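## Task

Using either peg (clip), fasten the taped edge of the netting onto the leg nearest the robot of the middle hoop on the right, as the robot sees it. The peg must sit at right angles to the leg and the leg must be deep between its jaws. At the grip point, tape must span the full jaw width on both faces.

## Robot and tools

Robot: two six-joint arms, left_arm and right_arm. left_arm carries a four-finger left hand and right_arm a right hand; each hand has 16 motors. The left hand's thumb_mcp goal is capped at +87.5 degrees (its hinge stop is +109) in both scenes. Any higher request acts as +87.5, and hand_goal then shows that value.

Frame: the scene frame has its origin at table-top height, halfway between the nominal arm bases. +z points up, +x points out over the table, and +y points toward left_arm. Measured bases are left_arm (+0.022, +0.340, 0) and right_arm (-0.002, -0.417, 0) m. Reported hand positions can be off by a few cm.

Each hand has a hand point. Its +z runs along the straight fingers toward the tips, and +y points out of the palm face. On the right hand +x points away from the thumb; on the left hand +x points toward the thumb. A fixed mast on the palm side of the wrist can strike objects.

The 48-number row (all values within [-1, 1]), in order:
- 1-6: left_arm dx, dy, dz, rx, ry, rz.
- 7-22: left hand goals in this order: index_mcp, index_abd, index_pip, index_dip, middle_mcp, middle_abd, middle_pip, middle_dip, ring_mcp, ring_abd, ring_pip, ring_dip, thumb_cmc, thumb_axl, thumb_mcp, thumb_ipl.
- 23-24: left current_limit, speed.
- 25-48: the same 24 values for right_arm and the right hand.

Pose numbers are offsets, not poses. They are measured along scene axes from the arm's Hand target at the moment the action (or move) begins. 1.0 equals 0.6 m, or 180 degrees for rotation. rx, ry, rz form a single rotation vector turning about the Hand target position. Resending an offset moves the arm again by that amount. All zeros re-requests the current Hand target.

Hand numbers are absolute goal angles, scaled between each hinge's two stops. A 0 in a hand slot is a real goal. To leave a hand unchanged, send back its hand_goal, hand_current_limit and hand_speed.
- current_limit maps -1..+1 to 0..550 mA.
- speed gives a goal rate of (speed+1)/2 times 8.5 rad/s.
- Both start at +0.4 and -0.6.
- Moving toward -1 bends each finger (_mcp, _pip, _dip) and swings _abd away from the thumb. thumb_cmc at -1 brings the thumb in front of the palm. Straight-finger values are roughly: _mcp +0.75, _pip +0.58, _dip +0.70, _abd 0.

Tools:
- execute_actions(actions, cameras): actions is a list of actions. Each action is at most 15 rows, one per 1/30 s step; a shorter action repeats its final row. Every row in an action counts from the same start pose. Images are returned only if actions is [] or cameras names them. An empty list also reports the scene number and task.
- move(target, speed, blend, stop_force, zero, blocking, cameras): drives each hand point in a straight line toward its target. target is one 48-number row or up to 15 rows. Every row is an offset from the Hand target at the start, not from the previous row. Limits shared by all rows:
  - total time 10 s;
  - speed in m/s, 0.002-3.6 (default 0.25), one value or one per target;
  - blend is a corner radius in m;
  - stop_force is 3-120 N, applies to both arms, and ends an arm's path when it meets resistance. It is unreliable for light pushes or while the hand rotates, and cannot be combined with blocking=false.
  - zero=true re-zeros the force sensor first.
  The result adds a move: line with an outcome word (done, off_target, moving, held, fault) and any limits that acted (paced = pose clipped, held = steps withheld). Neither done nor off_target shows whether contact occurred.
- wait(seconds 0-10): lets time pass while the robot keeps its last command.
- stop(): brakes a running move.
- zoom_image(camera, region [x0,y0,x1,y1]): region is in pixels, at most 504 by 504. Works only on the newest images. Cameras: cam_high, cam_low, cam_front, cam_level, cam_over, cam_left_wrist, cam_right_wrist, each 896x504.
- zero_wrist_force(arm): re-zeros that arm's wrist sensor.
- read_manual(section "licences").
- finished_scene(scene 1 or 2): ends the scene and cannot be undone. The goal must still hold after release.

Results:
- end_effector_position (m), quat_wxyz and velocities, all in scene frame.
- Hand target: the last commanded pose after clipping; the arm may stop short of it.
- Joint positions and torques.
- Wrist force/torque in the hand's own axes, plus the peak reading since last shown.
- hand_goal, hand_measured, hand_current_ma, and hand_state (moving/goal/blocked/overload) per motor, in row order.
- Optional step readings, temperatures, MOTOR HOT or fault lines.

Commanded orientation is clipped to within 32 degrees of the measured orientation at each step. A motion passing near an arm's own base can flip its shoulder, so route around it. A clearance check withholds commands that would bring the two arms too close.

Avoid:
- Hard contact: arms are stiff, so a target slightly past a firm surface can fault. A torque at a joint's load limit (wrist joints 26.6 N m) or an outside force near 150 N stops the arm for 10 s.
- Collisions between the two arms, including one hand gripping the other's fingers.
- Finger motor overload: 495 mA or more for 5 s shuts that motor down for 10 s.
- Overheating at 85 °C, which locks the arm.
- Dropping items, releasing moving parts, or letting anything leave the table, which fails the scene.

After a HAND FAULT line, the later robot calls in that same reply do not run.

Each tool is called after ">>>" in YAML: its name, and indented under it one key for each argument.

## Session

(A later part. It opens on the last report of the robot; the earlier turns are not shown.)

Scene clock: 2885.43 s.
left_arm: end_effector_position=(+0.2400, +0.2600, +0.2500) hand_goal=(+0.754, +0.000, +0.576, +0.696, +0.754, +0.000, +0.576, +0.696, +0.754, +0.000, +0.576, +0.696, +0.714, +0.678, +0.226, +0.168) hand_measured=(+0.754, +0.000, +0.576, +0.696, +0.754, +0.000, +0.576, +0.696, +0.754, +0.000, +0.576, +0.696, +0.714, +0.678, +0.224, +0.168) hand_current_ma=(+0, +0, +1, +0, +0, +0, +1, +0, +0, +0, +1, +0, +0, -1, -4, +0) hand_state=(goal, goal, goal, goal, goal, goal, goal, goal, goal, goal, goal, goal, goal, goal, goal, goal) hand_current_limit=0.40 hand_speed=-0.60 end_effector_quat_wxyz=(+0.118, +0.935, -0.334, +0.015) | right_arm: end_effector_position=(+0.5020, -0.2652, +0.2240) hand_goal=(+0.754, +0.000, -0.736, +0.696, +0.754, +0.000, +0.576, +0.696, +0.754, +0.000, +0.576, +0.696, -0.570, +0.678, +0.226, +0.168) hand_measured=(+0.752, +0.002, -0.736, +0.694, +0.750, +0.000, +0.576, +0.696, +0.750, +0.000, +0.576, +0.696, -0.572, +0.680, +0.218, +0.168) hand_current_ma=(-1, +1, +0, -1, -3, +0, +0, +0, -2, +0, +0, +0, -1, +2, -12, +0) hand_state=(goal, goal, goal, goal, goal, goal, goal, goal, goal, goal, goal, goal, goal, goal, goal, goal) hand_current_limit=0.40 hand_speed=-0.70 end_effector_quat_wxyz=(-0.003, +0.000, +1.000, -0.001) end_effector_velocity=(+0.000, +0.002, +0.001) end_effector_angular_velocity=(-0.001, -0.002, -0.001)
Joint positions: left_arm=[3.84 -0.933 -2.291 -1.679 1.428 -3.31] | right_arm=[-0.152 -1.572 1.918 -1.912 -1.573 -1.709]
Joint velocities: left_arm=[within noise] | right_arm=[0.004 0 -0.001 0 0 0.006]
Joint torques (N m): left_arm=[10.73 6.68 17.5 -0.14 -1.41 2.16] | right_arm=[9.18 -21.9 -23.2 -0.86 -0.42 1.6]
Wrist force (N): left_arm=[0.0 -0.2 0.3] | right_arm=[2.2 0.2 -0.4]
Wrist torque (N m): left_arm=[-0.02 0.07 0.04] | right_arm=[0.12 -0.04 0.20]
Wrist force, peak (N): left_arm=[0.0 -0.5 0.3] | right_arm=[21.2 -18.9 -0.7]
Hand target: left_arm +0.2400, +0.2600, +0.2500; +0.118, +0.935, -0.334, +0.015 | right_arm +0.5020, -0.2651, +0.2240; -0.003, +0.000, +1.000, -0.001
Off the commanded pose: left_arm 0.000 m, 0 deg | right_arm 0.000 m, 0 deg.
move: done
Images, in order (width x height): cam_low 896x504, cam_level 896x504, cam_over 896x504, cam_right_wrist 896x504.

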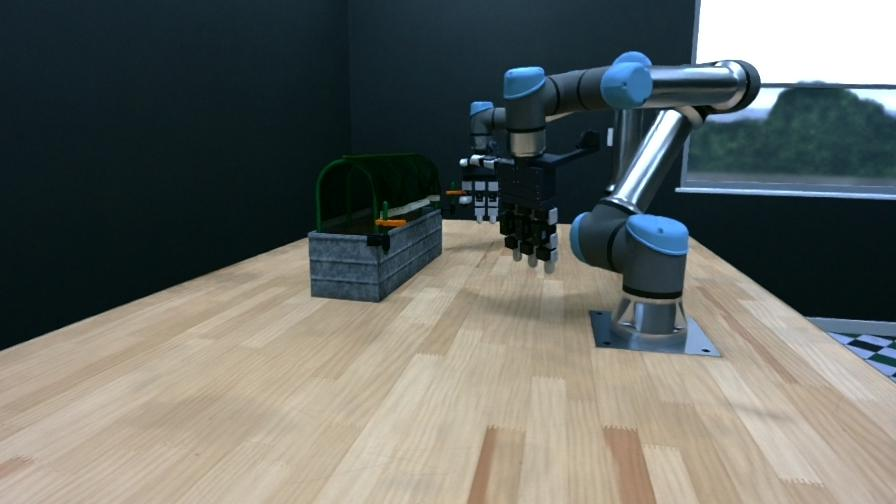

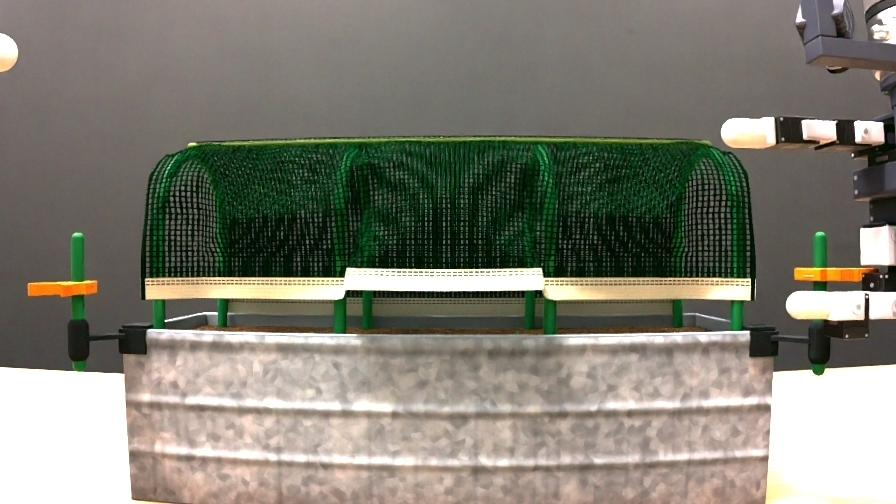

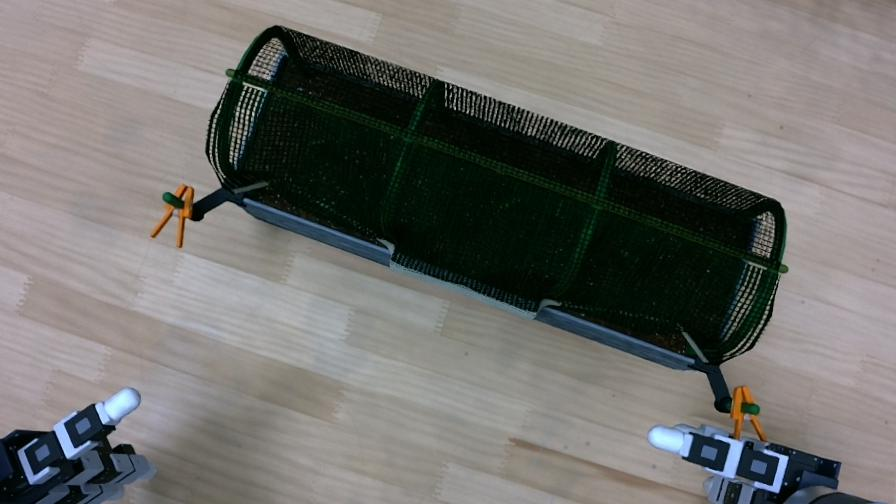

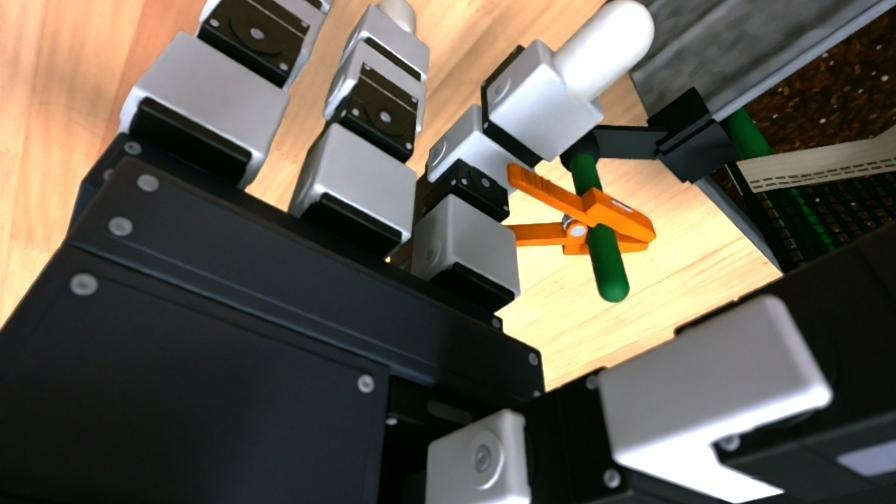

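>>> move:
  target:
    - [0,0,0,0,0,0,0.754,0,0.576,0.696,0.754,0,0.576,0.696,0.754,0,0.576,0.696,0.714,0.678,0.226,0.168,0.4,-0.6, -0.1,-0.0167,0.01,0,0,0,0.753,0,-0.737,0.696,0.754,0,0.576,0.696,0.754,0,0.576,0.696,-0.571,0.677,0.225,0.168,0.4,-0.7]
    - [0,0,0,0,0,0,0.754,0,0.576,0.696,0.754,0,0.576,0.696,0.754,0,0.576,0.696,0.714,0.678,0.226,0.168,0.4,-0.6, -0.118,-0.1,0.01,0,0,0.1389,0.753,0,-0.737,0.696,0.754,0,0.576,0.696,0.754,0,0.576,0.696,-0.571,0.677,0.225,0.168,0.4,-0.7]
    - [0,0,0,0,0,0,0.754,0,0.576,0.696,0.754,0,0.576,0.696,0.754,0,0.576,0.696,0.714,0.678,0.226,0.168,0.4,-0.6, -0.0273,-0.0577,0.01,0,0,0.1389,0.753,0,-0.737,0.696,0.754,0,0.576,0.696,0.754,0,0.576,0.696,-0.571,0.677,0.225,0.168,0.4,-0.7]
  speed: [0.1,0.15,0.05]
  cameras: ["cam_over","cam_right_wrist","cam_level","cam_low"]

>>> zoom_image:
  camera: "cam_right_wrist"
  region: [400, 0, 896, 330]

>>> zoom_image:
  camera: "cam_over"
  region: [680, 370, 800, 490]

>>> zoom_image:
  camera: "cam_level"
  region: [750, 200, 896, 350]

>>> zoom_image:
  camera: "cam_low"
  region: [430, 150, 510, 230]

Scene clock: 2937.37 s.
left_arm: end_effector_position=(+0.2400, +0.2600, +0.2500) hand_goal=(+0.754, +0.000, +0.576, +0.696, +0.754, +0.000, +0.576, +0.696, +0.754, +0.000, +0.576, +0.696, +0.714, +0.678, +0.226, +0.168) hand_measured=(+0.754, +0.000, +0.576, +0.696, +0.754, +0.000, +0.576, +0.696, +0.754, +0.000, +0.576, +0.696, +0.714, +0.678, +0.224, +0.168) hand_current_ma=(+0, +0, +1, +0, +0, +0, +1, +0, +0, +0, +1, +0, +0, -1, -4, +0) hand_state=(goal, goal, goal, goal, goal, goal, goal, goal, goal, goal, goal, goal, goal, goal, goal, goal) hand_current_limit=0.40 hand_speed=-0.60 end_effector_quat_wxyz=(+0.118, +0.935, -0.334, +0.015) | right_arm: end_effector_position=(+0.4857, -0.2996, +0.2300) hand_goal=(+0.754, +0.000, -0.736, +0.696, +0.754, +0.000, +0.576, +0.696, +0.754, +0.000, +0.576, +0.696, -0.570, +0.678, +0.226, +0.168) hand_measured=(+0.756, +0.002, -0.736, +0.694, +0.750, +0.000, +0.576, +0.696, +0.750, +0.000, +0.576, +0.696, -0.572, +0.680, +0.218, +0.168) hand_current_ma=(+1, +1, +0, -1, -3, +0, +0, +0, -2, +0, +0, +0, -1, +2, -12, +0) hand_state=(goal, goal, goal, goal, goal, goal, goal, goal, goal, goal, goal, goal, goal, goal, goal, goal) hand_current_limit=0.40 hand_speed=-0.70 end_effector_quat_wxyz=(-0.002, -0.216, +0.976, -0.001) end_effector_velocity=(-0.002, -0.001, -0.001) end_effector_angular_velocity=(+0.001, +0.003, +0.001)
Joint positions: left_arm=[3.84 -0.933 -2.291 -1.679 1.428 -3.31] | right_arm=[-0.218 -1.533 1.863 -1.897 -1.575 -2.212]
Joint velocities: left_arm=[within noise] | right_arm=[-0.003 -0.003 0.005 0.001 0 -0.003]
Joint torques (N m): left_arm=[10.25 5.82 17.71 -0.04 -1.43 2.09] | right_arm=[-9.17 -34.54 -13.94 -1.01 1.35 -1.42]
Wrist force (N): left_arm=[0.0 -0.2 0.3] | right_arm=[0.7 -0.3 0.0]
Wrist torque (N m): left_arm=[-0.02 0.06 0.04] | right_arm=[0.05 -0.08 -0.14]
Wrist force, peak (N): left_arm=[0.2 -0.5 0.4] | right_arm=[2.7 0.3 -0.3]
Hand target: left_arm +0.2400, +0.2600, +0.2500; +0.118, +0.935, -0.334, +0.015 | right_arm +0.4857, -0.2997, +0.2300; -0.002, -0.216, +0.976, -0.001
Off the commanded pose: left_arm 0.000 m, 0 deg | right_arm 0.000 m, 0 deg.
move: done
Images, in order (width x height): cam_low 896x504, cam_level 896x504, cam_over 896x504, cam_right_wrist 896x504.

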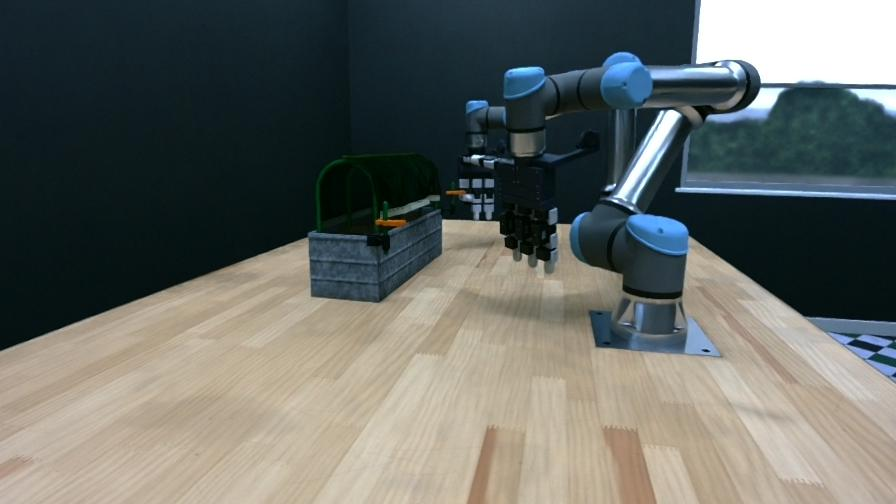

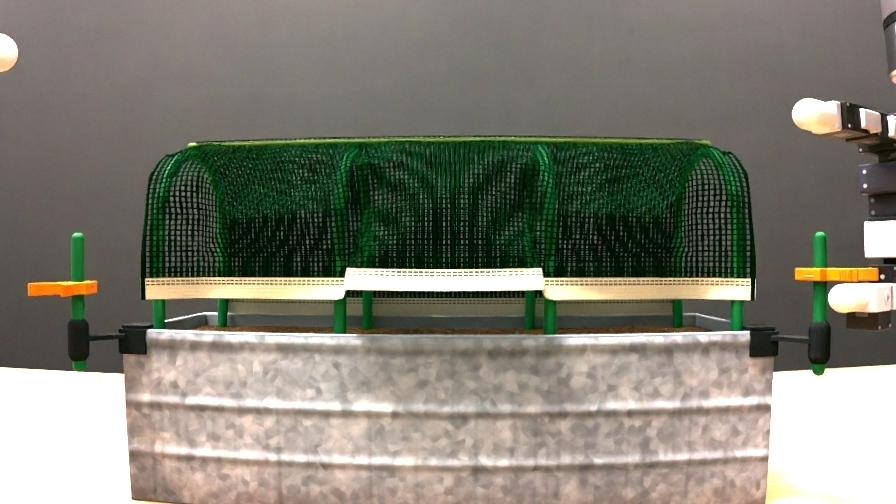

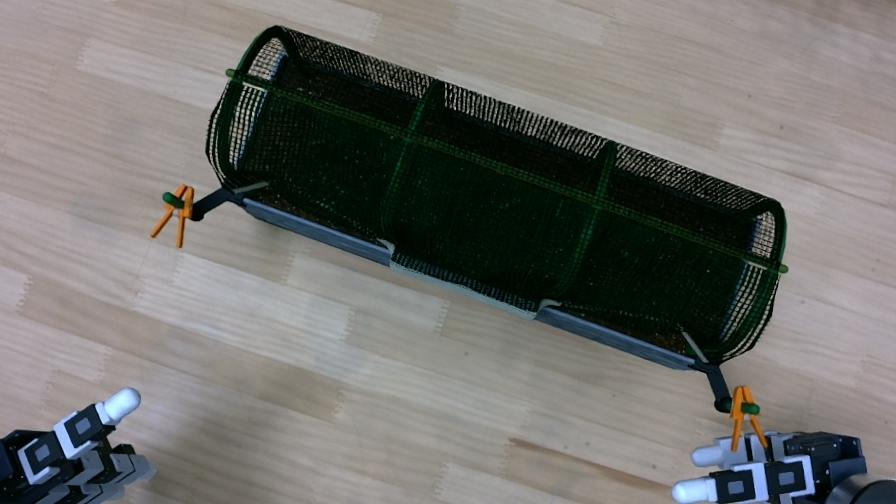

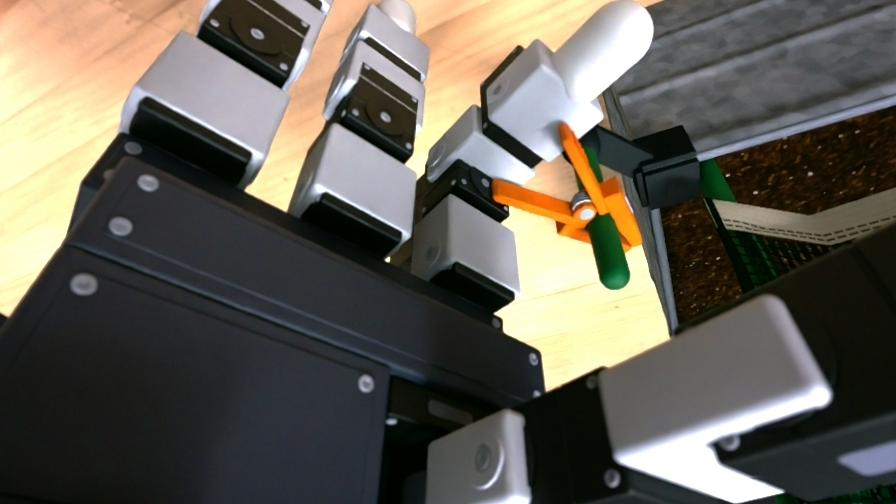

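Scaled by 1.016.

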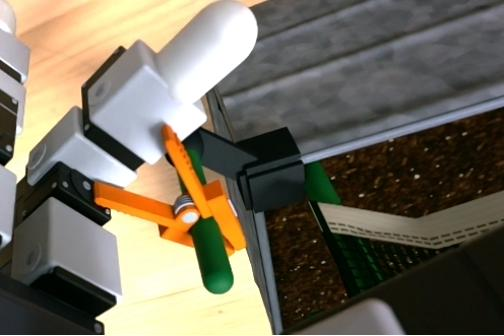

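Scaled by 4.200.

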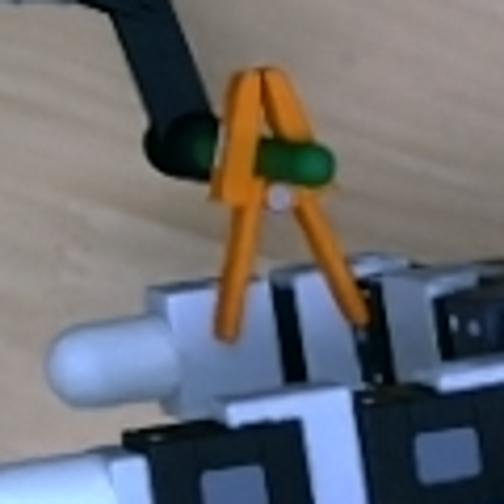

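Scaled by 3.360.

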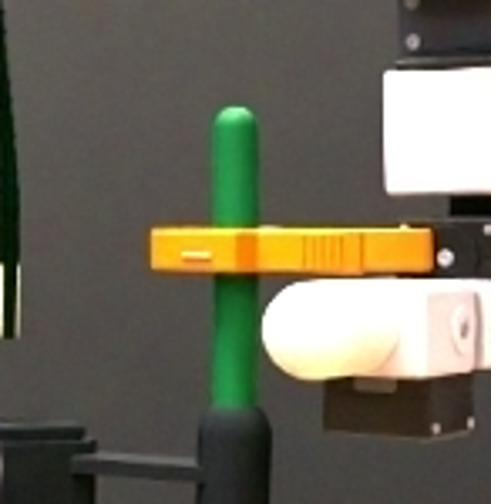

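Scaled by 6.300.

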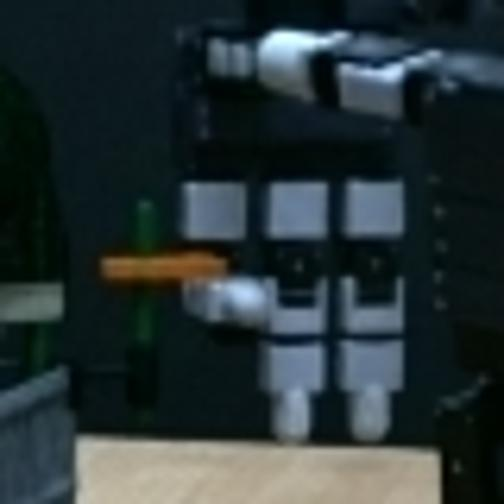

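>>> move:
  target:
    - [0,0,0,0,0,0,0.754,0,0.576,0.696,0.754,0,0.576,0.696,0.754,0,0.576,0.696,0.714,0.678,0.226,0.168,0.4,-0.6, 0.0205,0.0077,0,0,0,-0.1389,0.753,0,-0.737,0.696,0.754,0,0.576,0.696,0.754,0,0.576,0.696,-0.571,0.677,0.225,0.168,0.4,-0.7]
    - [0,0,0,0,0,0,0.754,0,0.576,0.696,0.754,0,0.576,0.696,0.754,0,0.576,0.696,0.714,0.678,0.226,0.168,0.4,-0.6, 0.0205,0.0077,-0.0417,0,0,-0.1389,0.753,0,-0.737,0.696,0.754,0,0.576,0.696,0.754,0,0.576,0.696,-0.571,0.677,0.225,0.168,0.4,-0.7]
  speed: [0.1,0.05]
  cameras: ["cam_right_wrist"]

>>> move:
  target: [0,0,0,0,0,0,0.754,0,0.576,0.696,0.754,0,0.576,0.696,0.754,0,0.576,0.696,0.714,0.678,0.226,0.168,0.4,-0.6, 0,0.075,0,0,0,0,0.753,0,-0.737,0.696,0.754,0,0.576,0.696,0.754,0,0.576,0.696,-0.571,0.677,0.225,0.168,0.4,-0.7]
  speed: 0.03
  stop_force: 15
  cameras: ["cam_over","cam_right_wrist","cam_level"]

>>> zoom_image:
  camera: "cam_right_wrist"
  region: [400, 0, 896, 330]

>>> zoom_image:
  camera: "cam_over"
  region: [680, 370, 800, 490]

>>> zoom_image:
  camera: "cam_level"
  region: [750, 200, 896, 350]

Scene clock: 3083.37 s.
left_arm: end_effector_position=(+0.2400, +0.2600, +0.2500) hand_goal=(+0.754, +0.000, +0.576, +0.696, +0.754, +0.000, +0.576, +0.696, +0.754, +0.000, +0.576, +0.696, +0.714, +0.678, +0.226, +0.168) hand_measured=(+0.754, +0.000, +0.576, +0.696, +0.754, +0.000, +0.576, +0.696, +0.754, +0.000, +0.576, +0.696, +0.714, +0.678, +0.224, +0.168) hand_current_ma=(+0, +0, +1, +0, +0, +0, +1, +0, +0, +0, +1, +0, +0, -1, -4, +0) hand_state=(goal, goal, goal, goal, goal, goal, goal, goal, goal, goal, goal, goal, goal, goal, goal, goal) hand_current_limit=0.40 hand_speed=-0.60 end_effector_quat_wxyz=(+0.118, +0.935, -0.334, +0.015) | right_arm: end_effector_position=(+0.4979, -0.2950, +0.2049) hand_goal=(+0.754, +0.000, -0.736, +0.696, +0.754, +0.000, +0.576, +0.696, +0.754, +0.000, +0.576, +0.696, -0.570, +0.678, +0.226, +0.168) hand_measured=(+0.756, +0.002, -0.736, +0.694, +0.750, +0.000, +0.576, +0.696, +0.750, +0.000, +0.576, +0.696, -0.572, +0.680, +0.218, +0.168) hand_current_ma=(+1, +1, +0, -1, -3, +0, +0, +0, -2, +0, +0, +0, -1, +2, -12, +0) hand_state=(goal, goal, goal, goal, goal, goal, goal, goal, goal, goal, goal, goal, goal, goal, goal, goal) hand_current_limit=0.40 hand_speed=-0.70 end_effector_quat_wxyz=(-0.003, +0.000, +1.000, -0.001)
Joint positions: left_arm=[3.84 -0.933 -2.291 -1.679 1.428 -3.31] | right_arm=[-0.217 -1.572 1.97 -1.964 -1.573 -1.774]
Joint torques (N m): left_arm=[9.87 6.12 17.44 -0.05 -1.36 2.1] | right_arm=[-8.98 -31.9 -32.19 -0.53 -0.79 1.63]
Wrist force (N): left_arm=[-0.1 -0.3 0.2] | right_arm=[0.6 0.5 -0.2]
Wrist torque (N m): left_arm=[-0.03 0.08 0.03] | right_arm=[0.12 -0.04 0.08]
Wrist force, peak (N): left_arm=[-0.1 -0.4 0.4] | right_arm=[1.2 0.6 -0.7]
Hand target: left_arm +0.2400, +0.2600, +0.2500; +0.118, +0.935, -0.334, +0.015 | right_arm +0.4980, -0.2951, +0.2050; -0.003, +0.000, +1.000, -0.001
Off the commanded pose: left_arm 0.000 m, 0 deg | right_arm 0.000 m, 0 deg.
move: done
Images, in order (width x height): cam_right_wrist 896x504.

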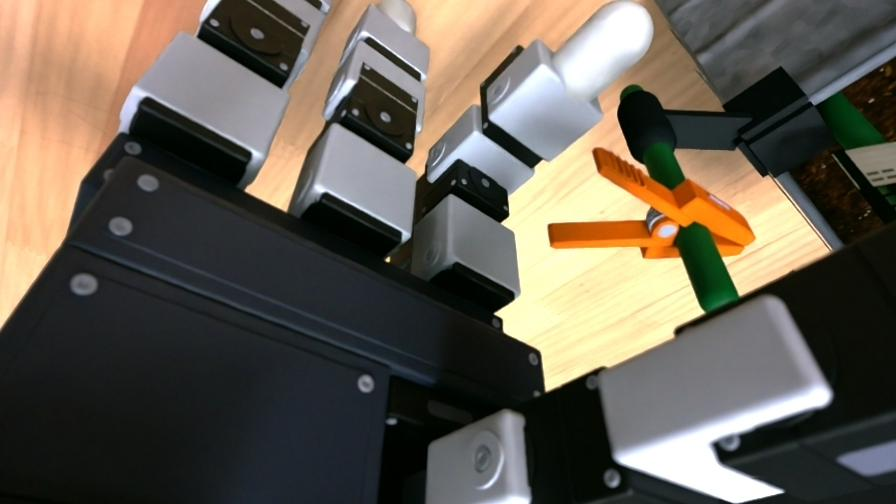

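Scene clock: 3085.83 s.
left_arm: end_effector_position=(+0.2400, +0.2600, +0.2500) hand_goal=(+0.754, +0.000, +0.576, +0.696, +0.754, +0.000, +0.576, +0.696, +0.754, +0.000, +0.576, +0.696, +0.714, +0.678, +0.226, +0.168) hand_measured=(+0.754, +0.000, +0.576, +0.696, +0.754, +0.000, +0.576, +0.696, +0.754, +0.000, +0.576, +0.696, +0.714, +0.678, +0.224, +0.168) hand_current_ma=(+0, +0, +1, +0, +0, +0, +1, +0, +0, +0, +1, +0, +0, -1, -4, +0) hand_state=(goal, goal, goal, goal, goal, goal, goal, goal, goal, goal, goal, goal, goal, goal, goal, goal) hand_current_limit=0.40 hand_speed=-0.60 end_effector_quat_wxyz=(+0.118, +0.935, -0.334, +0.015) | right_arm: end_effector_position=(+0.4980, -0.2501, +0.2050) hand_goal=(+0.754, +0.000, -0.736, +0.696, +0.754, +0.000, +0.576, +0.696, +0.754, +0.000, +0.576, +0.696, -0.570, +0.678, +0.226, +0.168) hand_measured=(+0.756, +0.002, -0.736, +0.694, +0.750, +0.000, +0.576, +0.696, +0.750, +0.000, +0.576, +0.696, -0.572, +0.680, +0.218, +0.168) hand_current_ma=(+1, +1, +0, -1, -3, +0, +0, +0, -2, +0, +0, +0, -1, +2, -12, +0) hand_state=(goal, goal, goal, goal, goal, goal, goal, goal, goal, goal, goal, goal, goal, goal, goal, goal) hand_current_limit=0.40 hand_speed=-0.70 end_effector_quat_wxyz=(-0.003, +0.000, +1.000, -0.001)
Joint positions: left_arm=[3.84 -0.933 -2.291 -1.679 1.428 -3.31] | right_arm=[-0.121 -1.558 1.957 -1.964 -1.573 -1.678]
Joint torques (N m): left_arm=[9.79 6.36 17.29 -0.06 -1.34 2.12] | right_arm=[-9.47 -32.91 -16.95 -1.1 0.57 -1.49]
Wrist force (N): left_arm=[0.0 -0.5 0.2] | right_arm=[0.9 0.1 -0.2]
Wrist torque (N m): left_arm=[-0.06 0.06 0.05] | right_arm=[0.13 -0.06 -0.09]
Wrist force, peak (N): left_arm=[0.0 -0.5 0.2] | right_arm=[1.4 0.0 -0.6]
Hand target: left_arm +0.2400, +0.2600, +0.2500; +0.118, +0.935, -0.334, +0.015 | right_arm +0.4980, -0.2501, +0.2050; -0.003, +0.000, +1.000, -0.001
Off the commanded pose: left_arm 0.000 m, 0 deg | right_arm 0.000 m, 0 deg.
move: done
Images, in order (width x height): cam_level 896x504, cam_over 896x504, cam_right_wrist 896x504.

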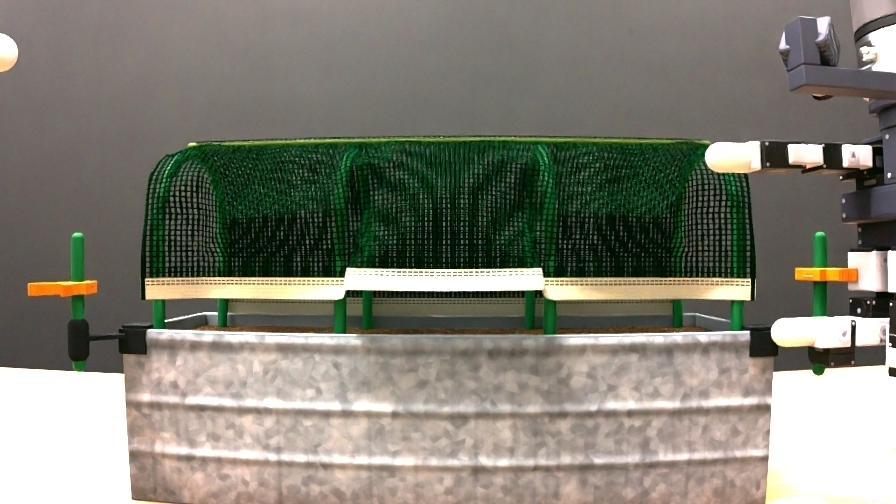

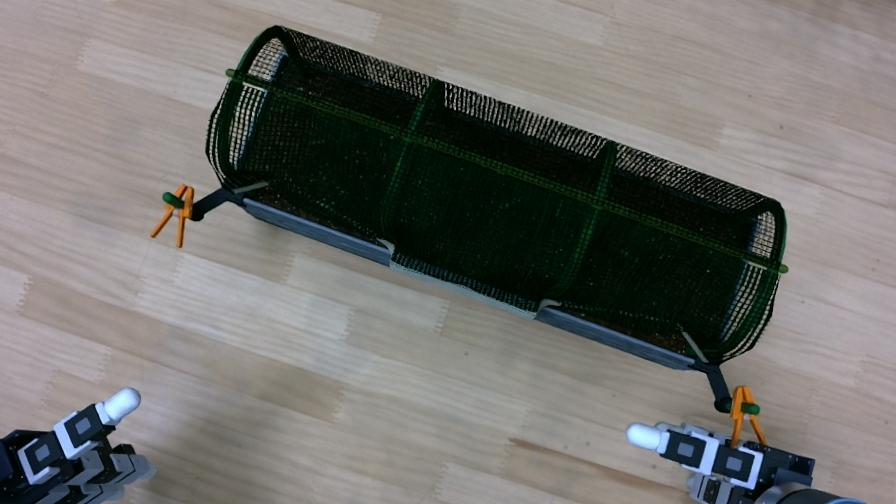

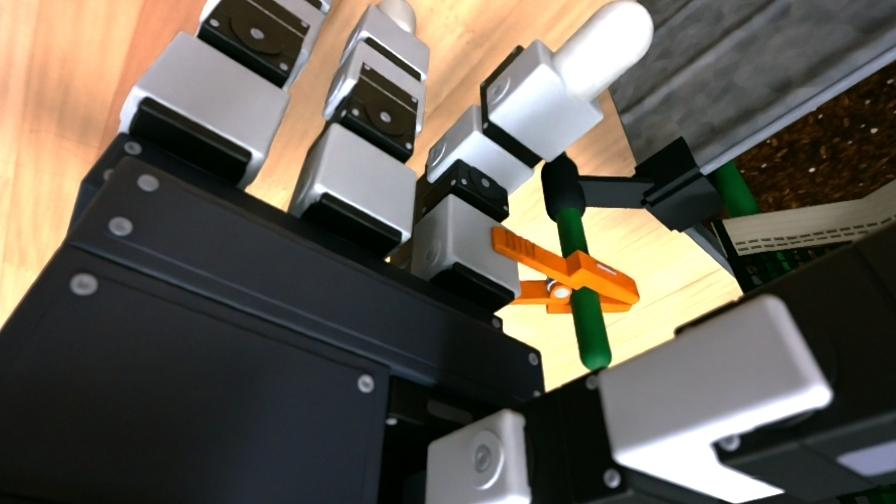

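Scaled by 1.016.

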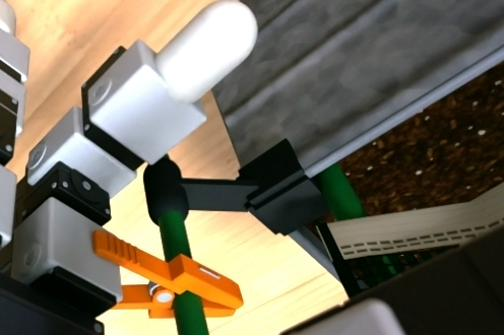

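Scaled by 4.200.

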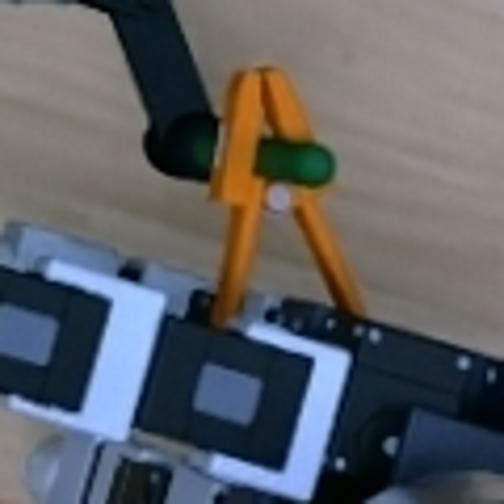

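Scaled by 3.360.

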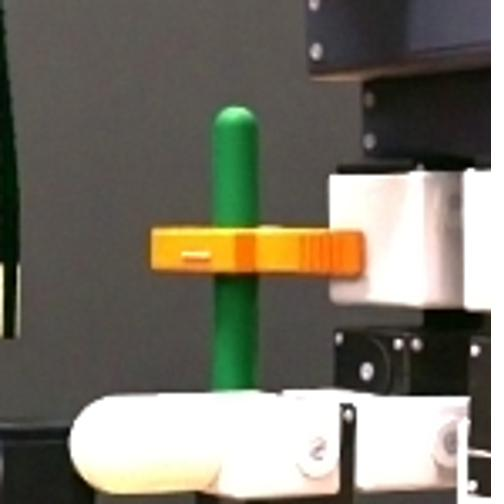

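>>> move:
  target:
    - [0,0,0,0,0,0,0.754,0,0.576,0.696,0.754,0,0.576,0.696,0.754,0,0.576,0.696,0.714,0.678,0.226,0.168,0.4,-0.6, 0,-0.0667,0,0,0,0,0.753,0,-0.737,0.696,0.754,0,0.576,0.696,0.754,0,0.576,0.696,-0.571,0.677,0.225,0.168,0.4,-0.7]
    - [0,0,0,0,0,0,0.754,0,0.576,0.696,0.754,0,0.576,0.696,0.754,0,0.576,0.696,0.714,0.678,0.226,0.168,0.4,-0.6, 0.02,-0.0667,0,0,0,0,0.753,0,-0.737,0.696,0.754,0,0.576,0.696,0.754,0,0.576,0.696,-0.571,0.677,0.225,0.168,0.4,-0.7]
  speed: 0.08

>>> move:
  target: [0,0,0,0,0,0,0.754,0,0.576,0.696,0.754,0,0.576,0.696,0.754,0,0.576,0.696,0.714,0.678,0.226,0.168,0.4,-0.6, 0,0.0833,0,0,0,0,0.753,0,-0.737,0.696,0.754,0,0.576,0.696,0.754,0,0.576,0.696,-0.571,0.677,0.225,0.168,0.4,-0.7]
  speed: 0.02
  stop_force: 12
  cameras: ["cam_over","cam_right_wrist","cam_level"]

>>> zoom_image:
  camera: "cam_right_wrist"
  region: [400, 100, 896, 430]

>>> zoom_image:
  camera: "cam_over"
  region: [680, 370, 800, 490]

Scene clock: 3108.90 s.
left_arm: end_effector_position=(+0.2400, +0.2600, +0.2500) hand_goal=(+0.754, +0.000, +0.576, +0.696, +0.754, +0.000, +0.576, +0.696, +0.754, +0.000, +0.576, +0.696, +0.714, +0.678, +0.226, +0.168) hand_measured=(+0.754, +0.000, +0.576, +0.696, +0.754, +0.000, +0.576, +0.696, +0.754, +0.000, +0.576, +0.696, +0.714, +0.678, +0.224, +0.168) hand_current_ma=(+0, +0, +1, +0, +0, +0, +1, +0, +0, +0, +1, +0, +0, -1, -4, +0) hand_state=(goal, goal, goal, goal, goal, goal, goal, goal, goal, goal, goal, goal, goal, goal, goal, goal) hand_current_limit=0.40 hand_speed=-0.60 end_effector_quat_wxyz=(+0.118, +0.935, -0.334, +0.015) | right_arm: end_effector_position=(+0.5099, -0.2900, +0.2050) hand_goal=(+0.754, +0.000, -0.736, +0.696, +0.754, +0.000, +0.576, +0.696, +0.754, +0.000, +0.576, +0.696, -0.570, +0.678, +0.226, +0.168) hand_measured=(+0.756, +0.002, -0.736, +0.694, +0.750, +0.000, +0.576, +0.696, +0.752, +0.000, +0.576, +0.696, -0.572, +0.680, +0.218, +0.168) hand_current_ma=(+1, +1, +0, -1, -2, +0, +0, +0, -2, +0, +0, +0, -1, +2, -12, +0) hand_state=(goal, goal, goal, goal, goal, goal, goal, goal, goal, goal, goal, goal, goal, goal, goal, goal) hand_current_limit=0.40 hand_speed=-0.70 end_effector_quat_wxyz=(-0.003, +0.000, +1.000, -0.001)
Joint positions: left_arm=[3.84 -0.933 -2.291 -1.679 1.428 -3.31] | right_arm=[-0.201 -1.542 1.94 -1.964 -1.573 -1.759]
Joint torques (N m): left_arm=[9.72 5.93 17.83 -0.07 -1.41 2.08] | right_arm=[-10.5 -26.42 -17.41 -0.64 1.41 -1.28]
Wrist force (N): left_arm=[0.1 -0.2 0.5] | right_arm=[0.8 0.4 -0.7]
Wrist torque (N m): left_arm=[-0.04 0.06 0.05] | right_arm=[0.13 -0.06 -0.11]
Wrist force, peak (N): left_arm=[0.1 -0.5 0.3] | right_arm=[1.7 0.9 -0.6]
Hand target: left_arm +0.2400, +0.2600, +0.2500; +0.118, +0.935, -0.334, +0.015 | right_arm +0.5100, -0.2901, +0.2050; -0.003, +0.000, +1.000, -0.001
Off the commanded pose: left_arm 0.000 m, 0 deg | right_arm 0.000 m, 0 deg.
move: done

Scene clock: 3112.37 s.
left_arm: end_effector_position=(+0.2400, +0.2600, +0.2500) hand_goal=(+0.754, +0.000, +0.576, +0.696, +0.754, +0.000, +0.576, +0.696, +0.754, +0.000, +0.576, +0.696, +0.714, +0.678, +0.226, +0.168) hand_measured=(+0.754, +0.000, +0.576, +0.696, +0.754, +0.000, +0.576, +0.696, +0.754, +0.000, +0.576, +0.696, +0.714, +0.678, +0.224, +0.168) hand_current_ma=(+0, +0, +1, +0, +0, +0, +1, +0, +0, +0, +1, +0, +0, -1, -4, +0) hand_state=(goal, goal, goal, goal, goal, goal, goal, goal, goal, goal, goal, goal, goal, goal, goal, goal) hand_current_limit=0.40 hand_speed=-0.60 end_effector_quat_wxyz=(+0.118, +0.935, -0.334, +0.015) | right_arm: end_effector_position=(+0.5100, -0.2401, +0.2050) hand_goal=(+0.754, +0.000, -0.736, +0.696, +0.754, +0.000, +0.576, +0.696, +0.754, +0.000, +0.576, +0.696, -0.570, +0.678, +0.226, +0.168) hand_measured=(+0.758, +0.002, -0.736, +0.694, +0.750, +0.000, +0.576, +0.696, +0.752, +0.000, +0.576, +0.696, -0.572, +0.680, +0.218, +0.168) hand_current_ma=(+3, +1, +0, -1, -2, +0, +0, +0, -2, +0, +0, +0, -1, +2, -12, +0) hand_state=(goal, goal, goal, goal, goal, goal, goal, goal, goal, goal, goal, goal, goal, goal, goal, goal) hand_current_limit=0.40 hand_speed=-0.70 end_effector_quat_wxyz=(-0.003, +0.000, +1.000, -0.001)
Joint positions: left_arm=[3.84 -0.933 -2.291 -1.679 1.428 -3.31] | right_arm=[-0.097 -1.525 1.923 -1.963 -1.572 -1.655]
Joint torques (N m): left_arm=[9.72 6.33 17.68 0.06 -1.38 2.08] | right_arm=[-7.78 -33.87 -19.07 -1.14 1.12 -1.49]
Wrist force (N): left_arm=[0.0 -0.3 0.2] | right_arm=[1.5 -1.3 -0.5]
Wrist torque (N m): left_arm=[-0.03 0.06 0.04] | right_arm=[0.08 -0.04 -0.02]
Wrist force, peak (N): left_arm=[0.4 -0.4 0.2] | right_arm=[2.1 -2.7 -0.2]
Hand target: left_arm +0.2400, +0.2600, +0.2500; +0.118, +0.935, -0.334, +0.015 | right_arm +0.5100, -0.2401, +0.2050; -0.003, +0.000, +1.000, -0.001
Off the commanded pose: left_arm 0.000 m, 0 deg | right_arm 0.000 m, 0 deg.
move: done
Images, in order (width x height): cam_level 896x504, cam_over 896x504, cam_right_wrist 896x504.

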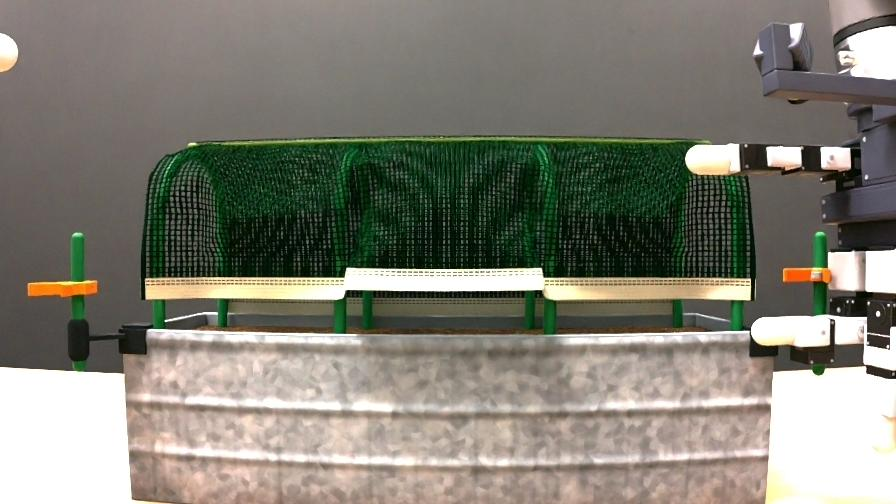

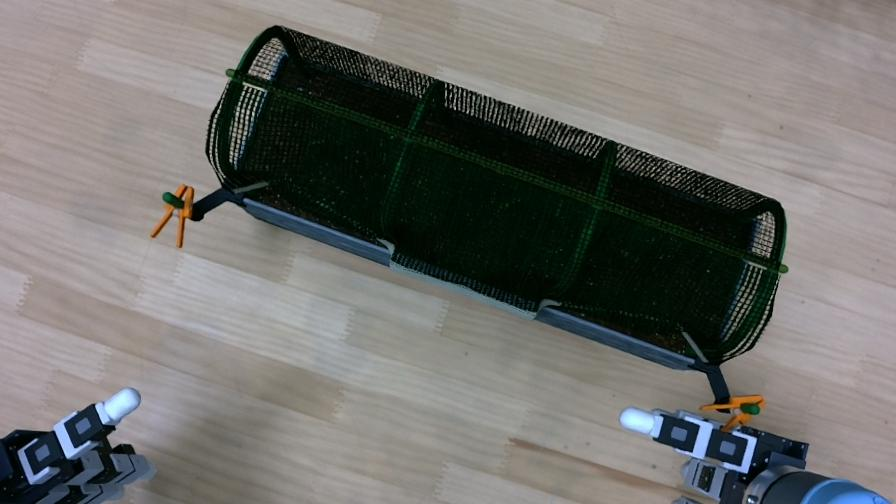

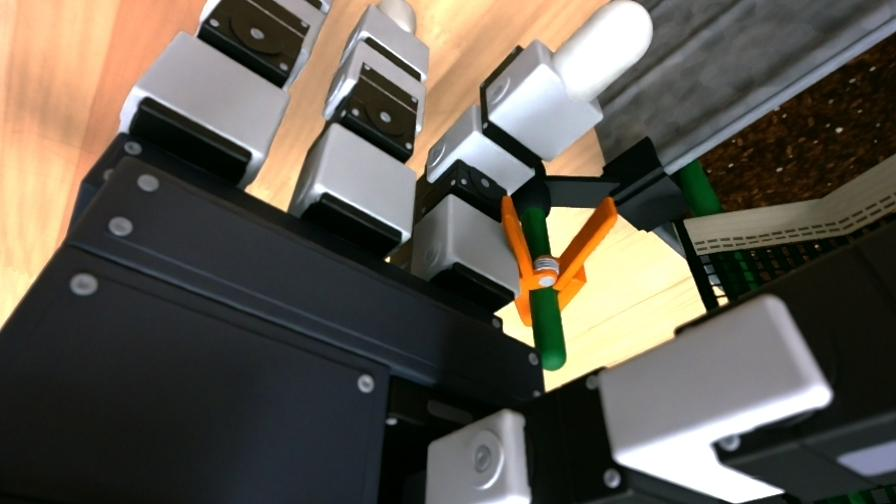

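Scaled by 1.016.

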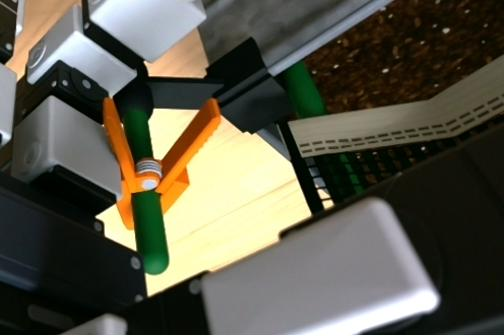

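Scaled by 4.200.

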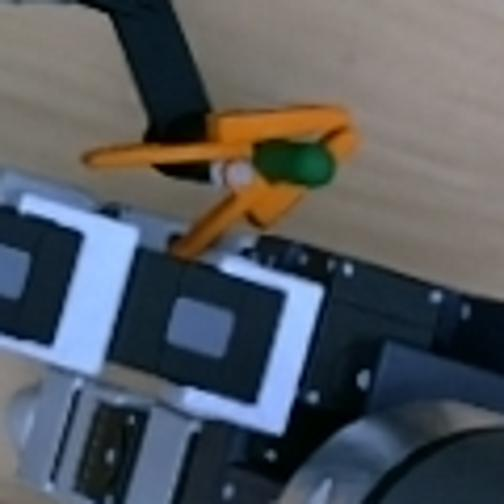

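>>> move:
  target:
    - [0,0,0,0,0,0,0.754,0,0.576,0.696,0.754,0,0.576,0.696,0.754,0,0.576,0.696,0.714,0.678,0.226,0.168,0.4,-0.6, -0.05,-0.05,0,0,0,0,0.753,0,-0.737,0.696,0.754,0,0.576,0.696,0.754,0,0.576,0.696,-0.571,0.677,0.225,0.168,0.4,-0.7]
    - [0,0,0,0,0,0,0.754,0,0.576,0.696,0.754,0,0.576,0.696,0.754,0,0.576,0.696,0.714,0.678,0.226,0.168,0.4,-0.6, -0.15,-0.05,0.0,0,0,0,0.753,0,-0.737,0.696,0.754,0,0.576,0.696,0.754,0,0.576,0.696,-0.571,0.677,0.225,0.168,0.4,-0.7]
    - [0,0,0,0,0,0,0.754,0,0.576,0.696,0.754,0,0.576,0.696,0.754,0,0.576,0.696,0.714,0.678,0.226,0.168,0.4,-0.6, -0.15,0.0533,0.26,0,0,0,0.753,0,0.577,0.696,0.754,0,0.576,0.696,0.754,0,0.576,0.696,-0.571,0.677,0.225,0.168,0.4,-0.7]
  speed: [0.06,0.1,0.15]

>>> move:
  target: [0,0,0,0,0,0,0.754,0,0.576,0.696,0.754,0,0.576,0.696,0.754,0,0.576,0.696,0.714,0.678,0.226,0.168,0.4,-0.6, 0.1667,0,0,0,0,0,0.753,0,0.577,0.696,0.754,0,0.576,0.696,0.754,0,0.576,0.696,-0.571,0.677,0.225,0.168,0.4,-0.7]
  speed: 0.12
  cameras: ["cam_over","cam_right_wrist","cam_level","cam_high"]

>>> zoom_image:
  camera: "cam_over"
  region: [680, 370, 800, 490]

Scene clock: 3178.13 s.
left_arm: end_effector_position=(+0.2400, +0.2600, +0.2500) hand_goal=(+0.754, +0.000, +0.576, +0.696, +0.754, +0.000, +0.576, +0.696, +0.754, +0.000, +0.576, +0.696, +0.714, +0.678, +0.226, +0.168) hand_measured=(+0.754, +0.000, +0.576, +0.696, +0.754, +0.000, +0.576, +0.696, +0.754, +0.000, +0.576, +0.696, +0.714, +0.678, +0.224, +0.168) hand_current_ma=(+0, +0, +1, +0, +0, +0, +1, +0, +0, +0, +1, +0, +0, -1, -4, +0) hand_state=(goal, goal, goal, goal, goal, goal, goal, goal, goal, goal, goal, goal, goal, goal, goal, goal) hand_current_limit=0.40 hand_speed=-0.60 end_effector_quat_wxyz=(+0.118, +0.935, -0.334, +0.015) | right_arm: end_effector_position=(+0.4200, -0.2081, +0.3610) hand_goal=(+0.754, +0.000, +0.578, +0.696, +0.754, +0.000, +0.576, +0.696, +0.754, +0.000, +0.576, +0.696, -0.570, +0.678, +0.226, +0.168) hand_measured=(+0.756, +0.002, +0.574, +0.694, +0.750, +0.000, +0.576, +0.696, +0.752, +0.000, +0.576, +0.696, -0.572, +0.680, +0.218, +0.168) hand_current_ma=(+1, +1, -2, -1, -2, +0, +0, +0, -2, +0, +0, +0, -1, +2, -12, +0) hand_state=(goal, goal, goal, goal, goal, goal, goal, goal, goal, goal, goal, goal, goal, goal, goal, goal) hand_current_limit=0.40 hand_speed=-0.70 end_effector_quat_wxyz=(-0.003, +0.000, +1.000, -0.001)
Joint positions: left_arm=[3.84 -0.933 -2.291 -1.679 1.428 -3.31] | right_arm=[-0.036 -1.795 1.758 -1.529 -1.572 -1.593]
Joint torques (N m): left_arm=[9.36 6.28 17.59 -0.07 -1.28 2.04] | right_arm=[-9.17 -22.83 -36.49 -0.66 -0.89 1.01]
Wrist force (N): left_arm=[-0.2 -0.2 0.2] | right_arm=[0.4 0.8 -0.4]
Wrist torque (N m): left_arm=[-0.02 0.10 0.02] | right_arm=[0.14 -0.06 -0.04]
Wrist force, peak (N): left_arm=[0.1 -0.4 0.5] | right_arm=[0.5 1.6 -1.6]
Hand target: left_arm +0.2400, +0.2600, +0.2500; +0.118, +0.935, -0.334, +0.015 | right_arm +0.4200, -0.2081, +0.3610; -0.003, +0.000, +1.000, -0.001
Off the commanded pose: left_arm 0.000 m, 0 deg | right_arm 0.000 m, 0 deg.
move: done

Scene clock: 3179.40 s.
left_arm: end_effector_position=(+0.2400, +0.2600, +0.2500) hand_goal=(+0.754, +0.000, +0.576, +0.696, +0.754, +0.000, +0.576, +0.696, +0.754, +0.000, +0.576, +0.696, +0.714, +0.678, +0.226, +0.168) hand_measured=(+0.754, +0.000, +0.576, +0.696, +0.754, +0.000, +0.576, +0.696, +0.754, +0.000, +0.576, +0.696, +0.714, +0.678, +0.224, +0.168) hand_current_ma=(+0, +0, +1, +0, +0, +0, +1, +0, +0, +0, +1, +0, +0, -1, -4, +0) hand_state=(goal, goal, goal, goal, goal, goal, goal, goal, goal, goal, goal, goal, goal, goal, goal, goal) hand_current_limit=0.40 hand_speed=-0.60 end_effector_quat_wxyz=(+0.118, +0.935, -0.334, +0.015) | right_arm: end_effector_position=(+0.5199, -0.2081, +0.3610) hand_goal=(+0.754, +0.000, +0.578, +0.696, +0.754, +0.000, +0.576, +0.696, +0.754, +0.000, +0.576, +0.696, -0.570, +0.678, +0.226, +0.168) hand_measured=(+0.756, +0.002, +0.574, +0.694, +0.750, +0.000, +0.576, +0.696, +0.752, +0.000, +0.576, +0.696, -0.572, +0.680, +0.218, +0.168) hand_current_ma=(+0, +1, -2, -1, -2, +0, +0, +0, -2, +0, +0, +0, -1, +2, -12, +0) hand_state=(goal, goal, goal, goal, goal, goal, goal, goal, goal, goal, goal, goal, goal, goal, goal, goal) hand_current_limit=0.40 hand_speed=-0.70 end_effector_quat_wxyz=(-0.003, +0.000, +1.000, -0.001)
Joint positions: left_arm=[3.84 -0.933 -2.291 -1.679 1.428 -3.31] | right_arm=[-0.031 -1.557 1.547 -1.556 -1.572 -1.589]
Joint torques (N m): left_arm=[10.36 6.09 17.68 -0.06 -1.36 2.11] | right_arm=[6.93 -19.42 -24.27 -1.12 -1.04 0.67]
Wrist force (N): left_arm=[0.0 -0.3 0.3] | right_arm=[0.5 0.5 -0.8]
Wrist torque (N m): left_arm=[-0.03 0.06 0.04] | right_arm=[0.13 -0.06 -0.14]
Wrist force, peak (N): left_arm=[0.0 -0.5 0.4] | right_arm=[1.5 1.0 -0.7]
Hand target: left_arm +0.2400, +0.2600, +0.2500; +0.118, +0.935, -0.334, +0.015 | right_arm +0.5200, -0.2081, +0.3610; -0.003, +0.000, +1.000, -0.001
Off the commanded pose: left_arm 0.000 m, 0 deg | right_arm 0.000 m, 0 deg.
move: done
Images, in order (width x height): cam_high 896x504, cam_level 896x504, cam_over 896x504, cam_right_wrist 896x504.

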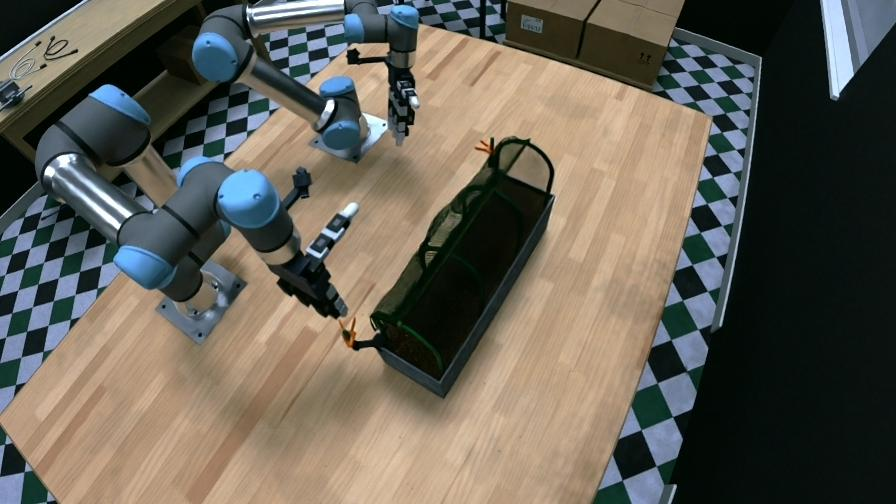

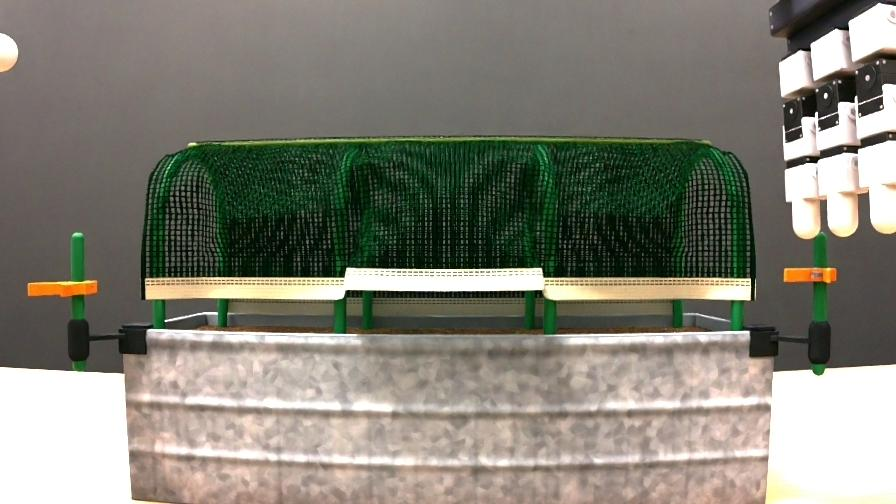

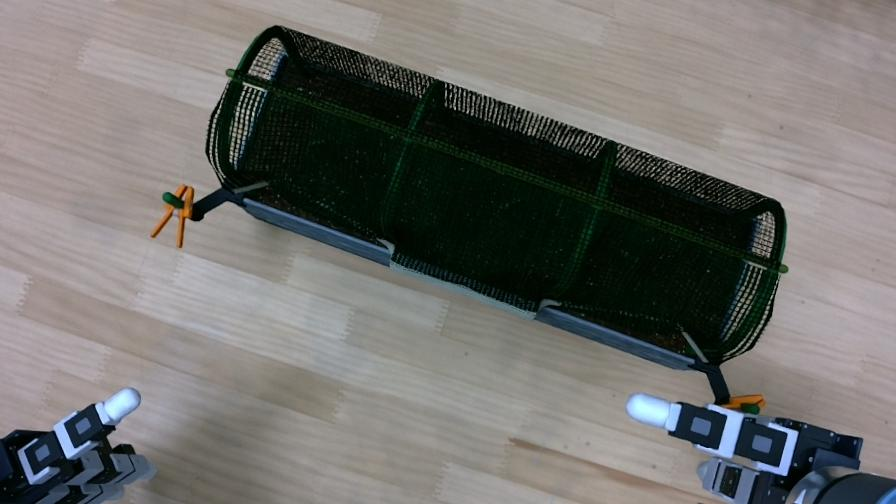

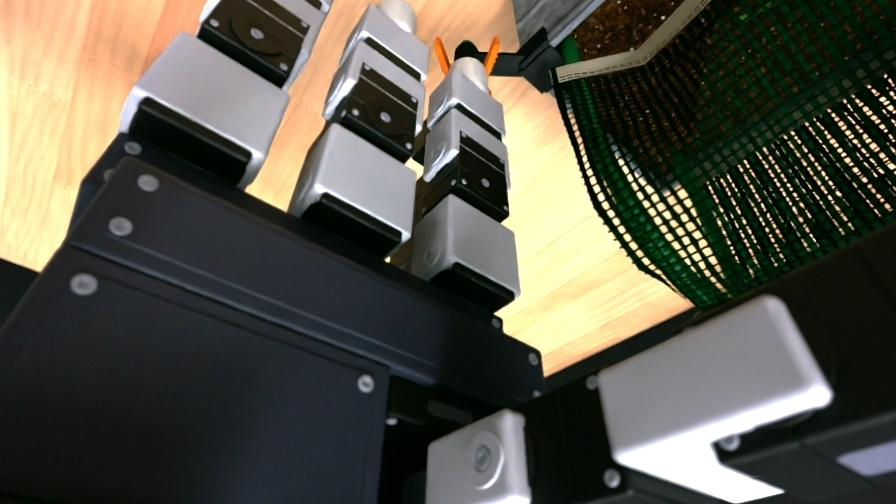

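Scaled by 4.200.

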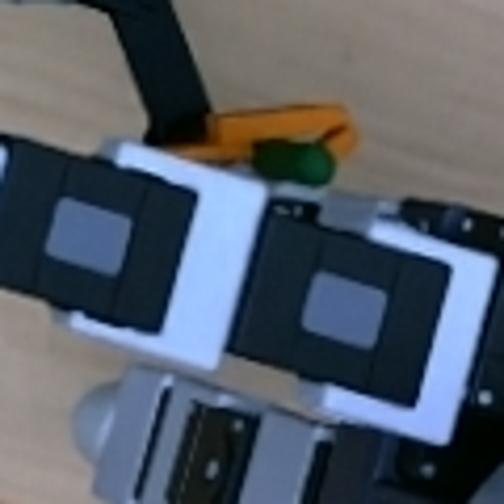

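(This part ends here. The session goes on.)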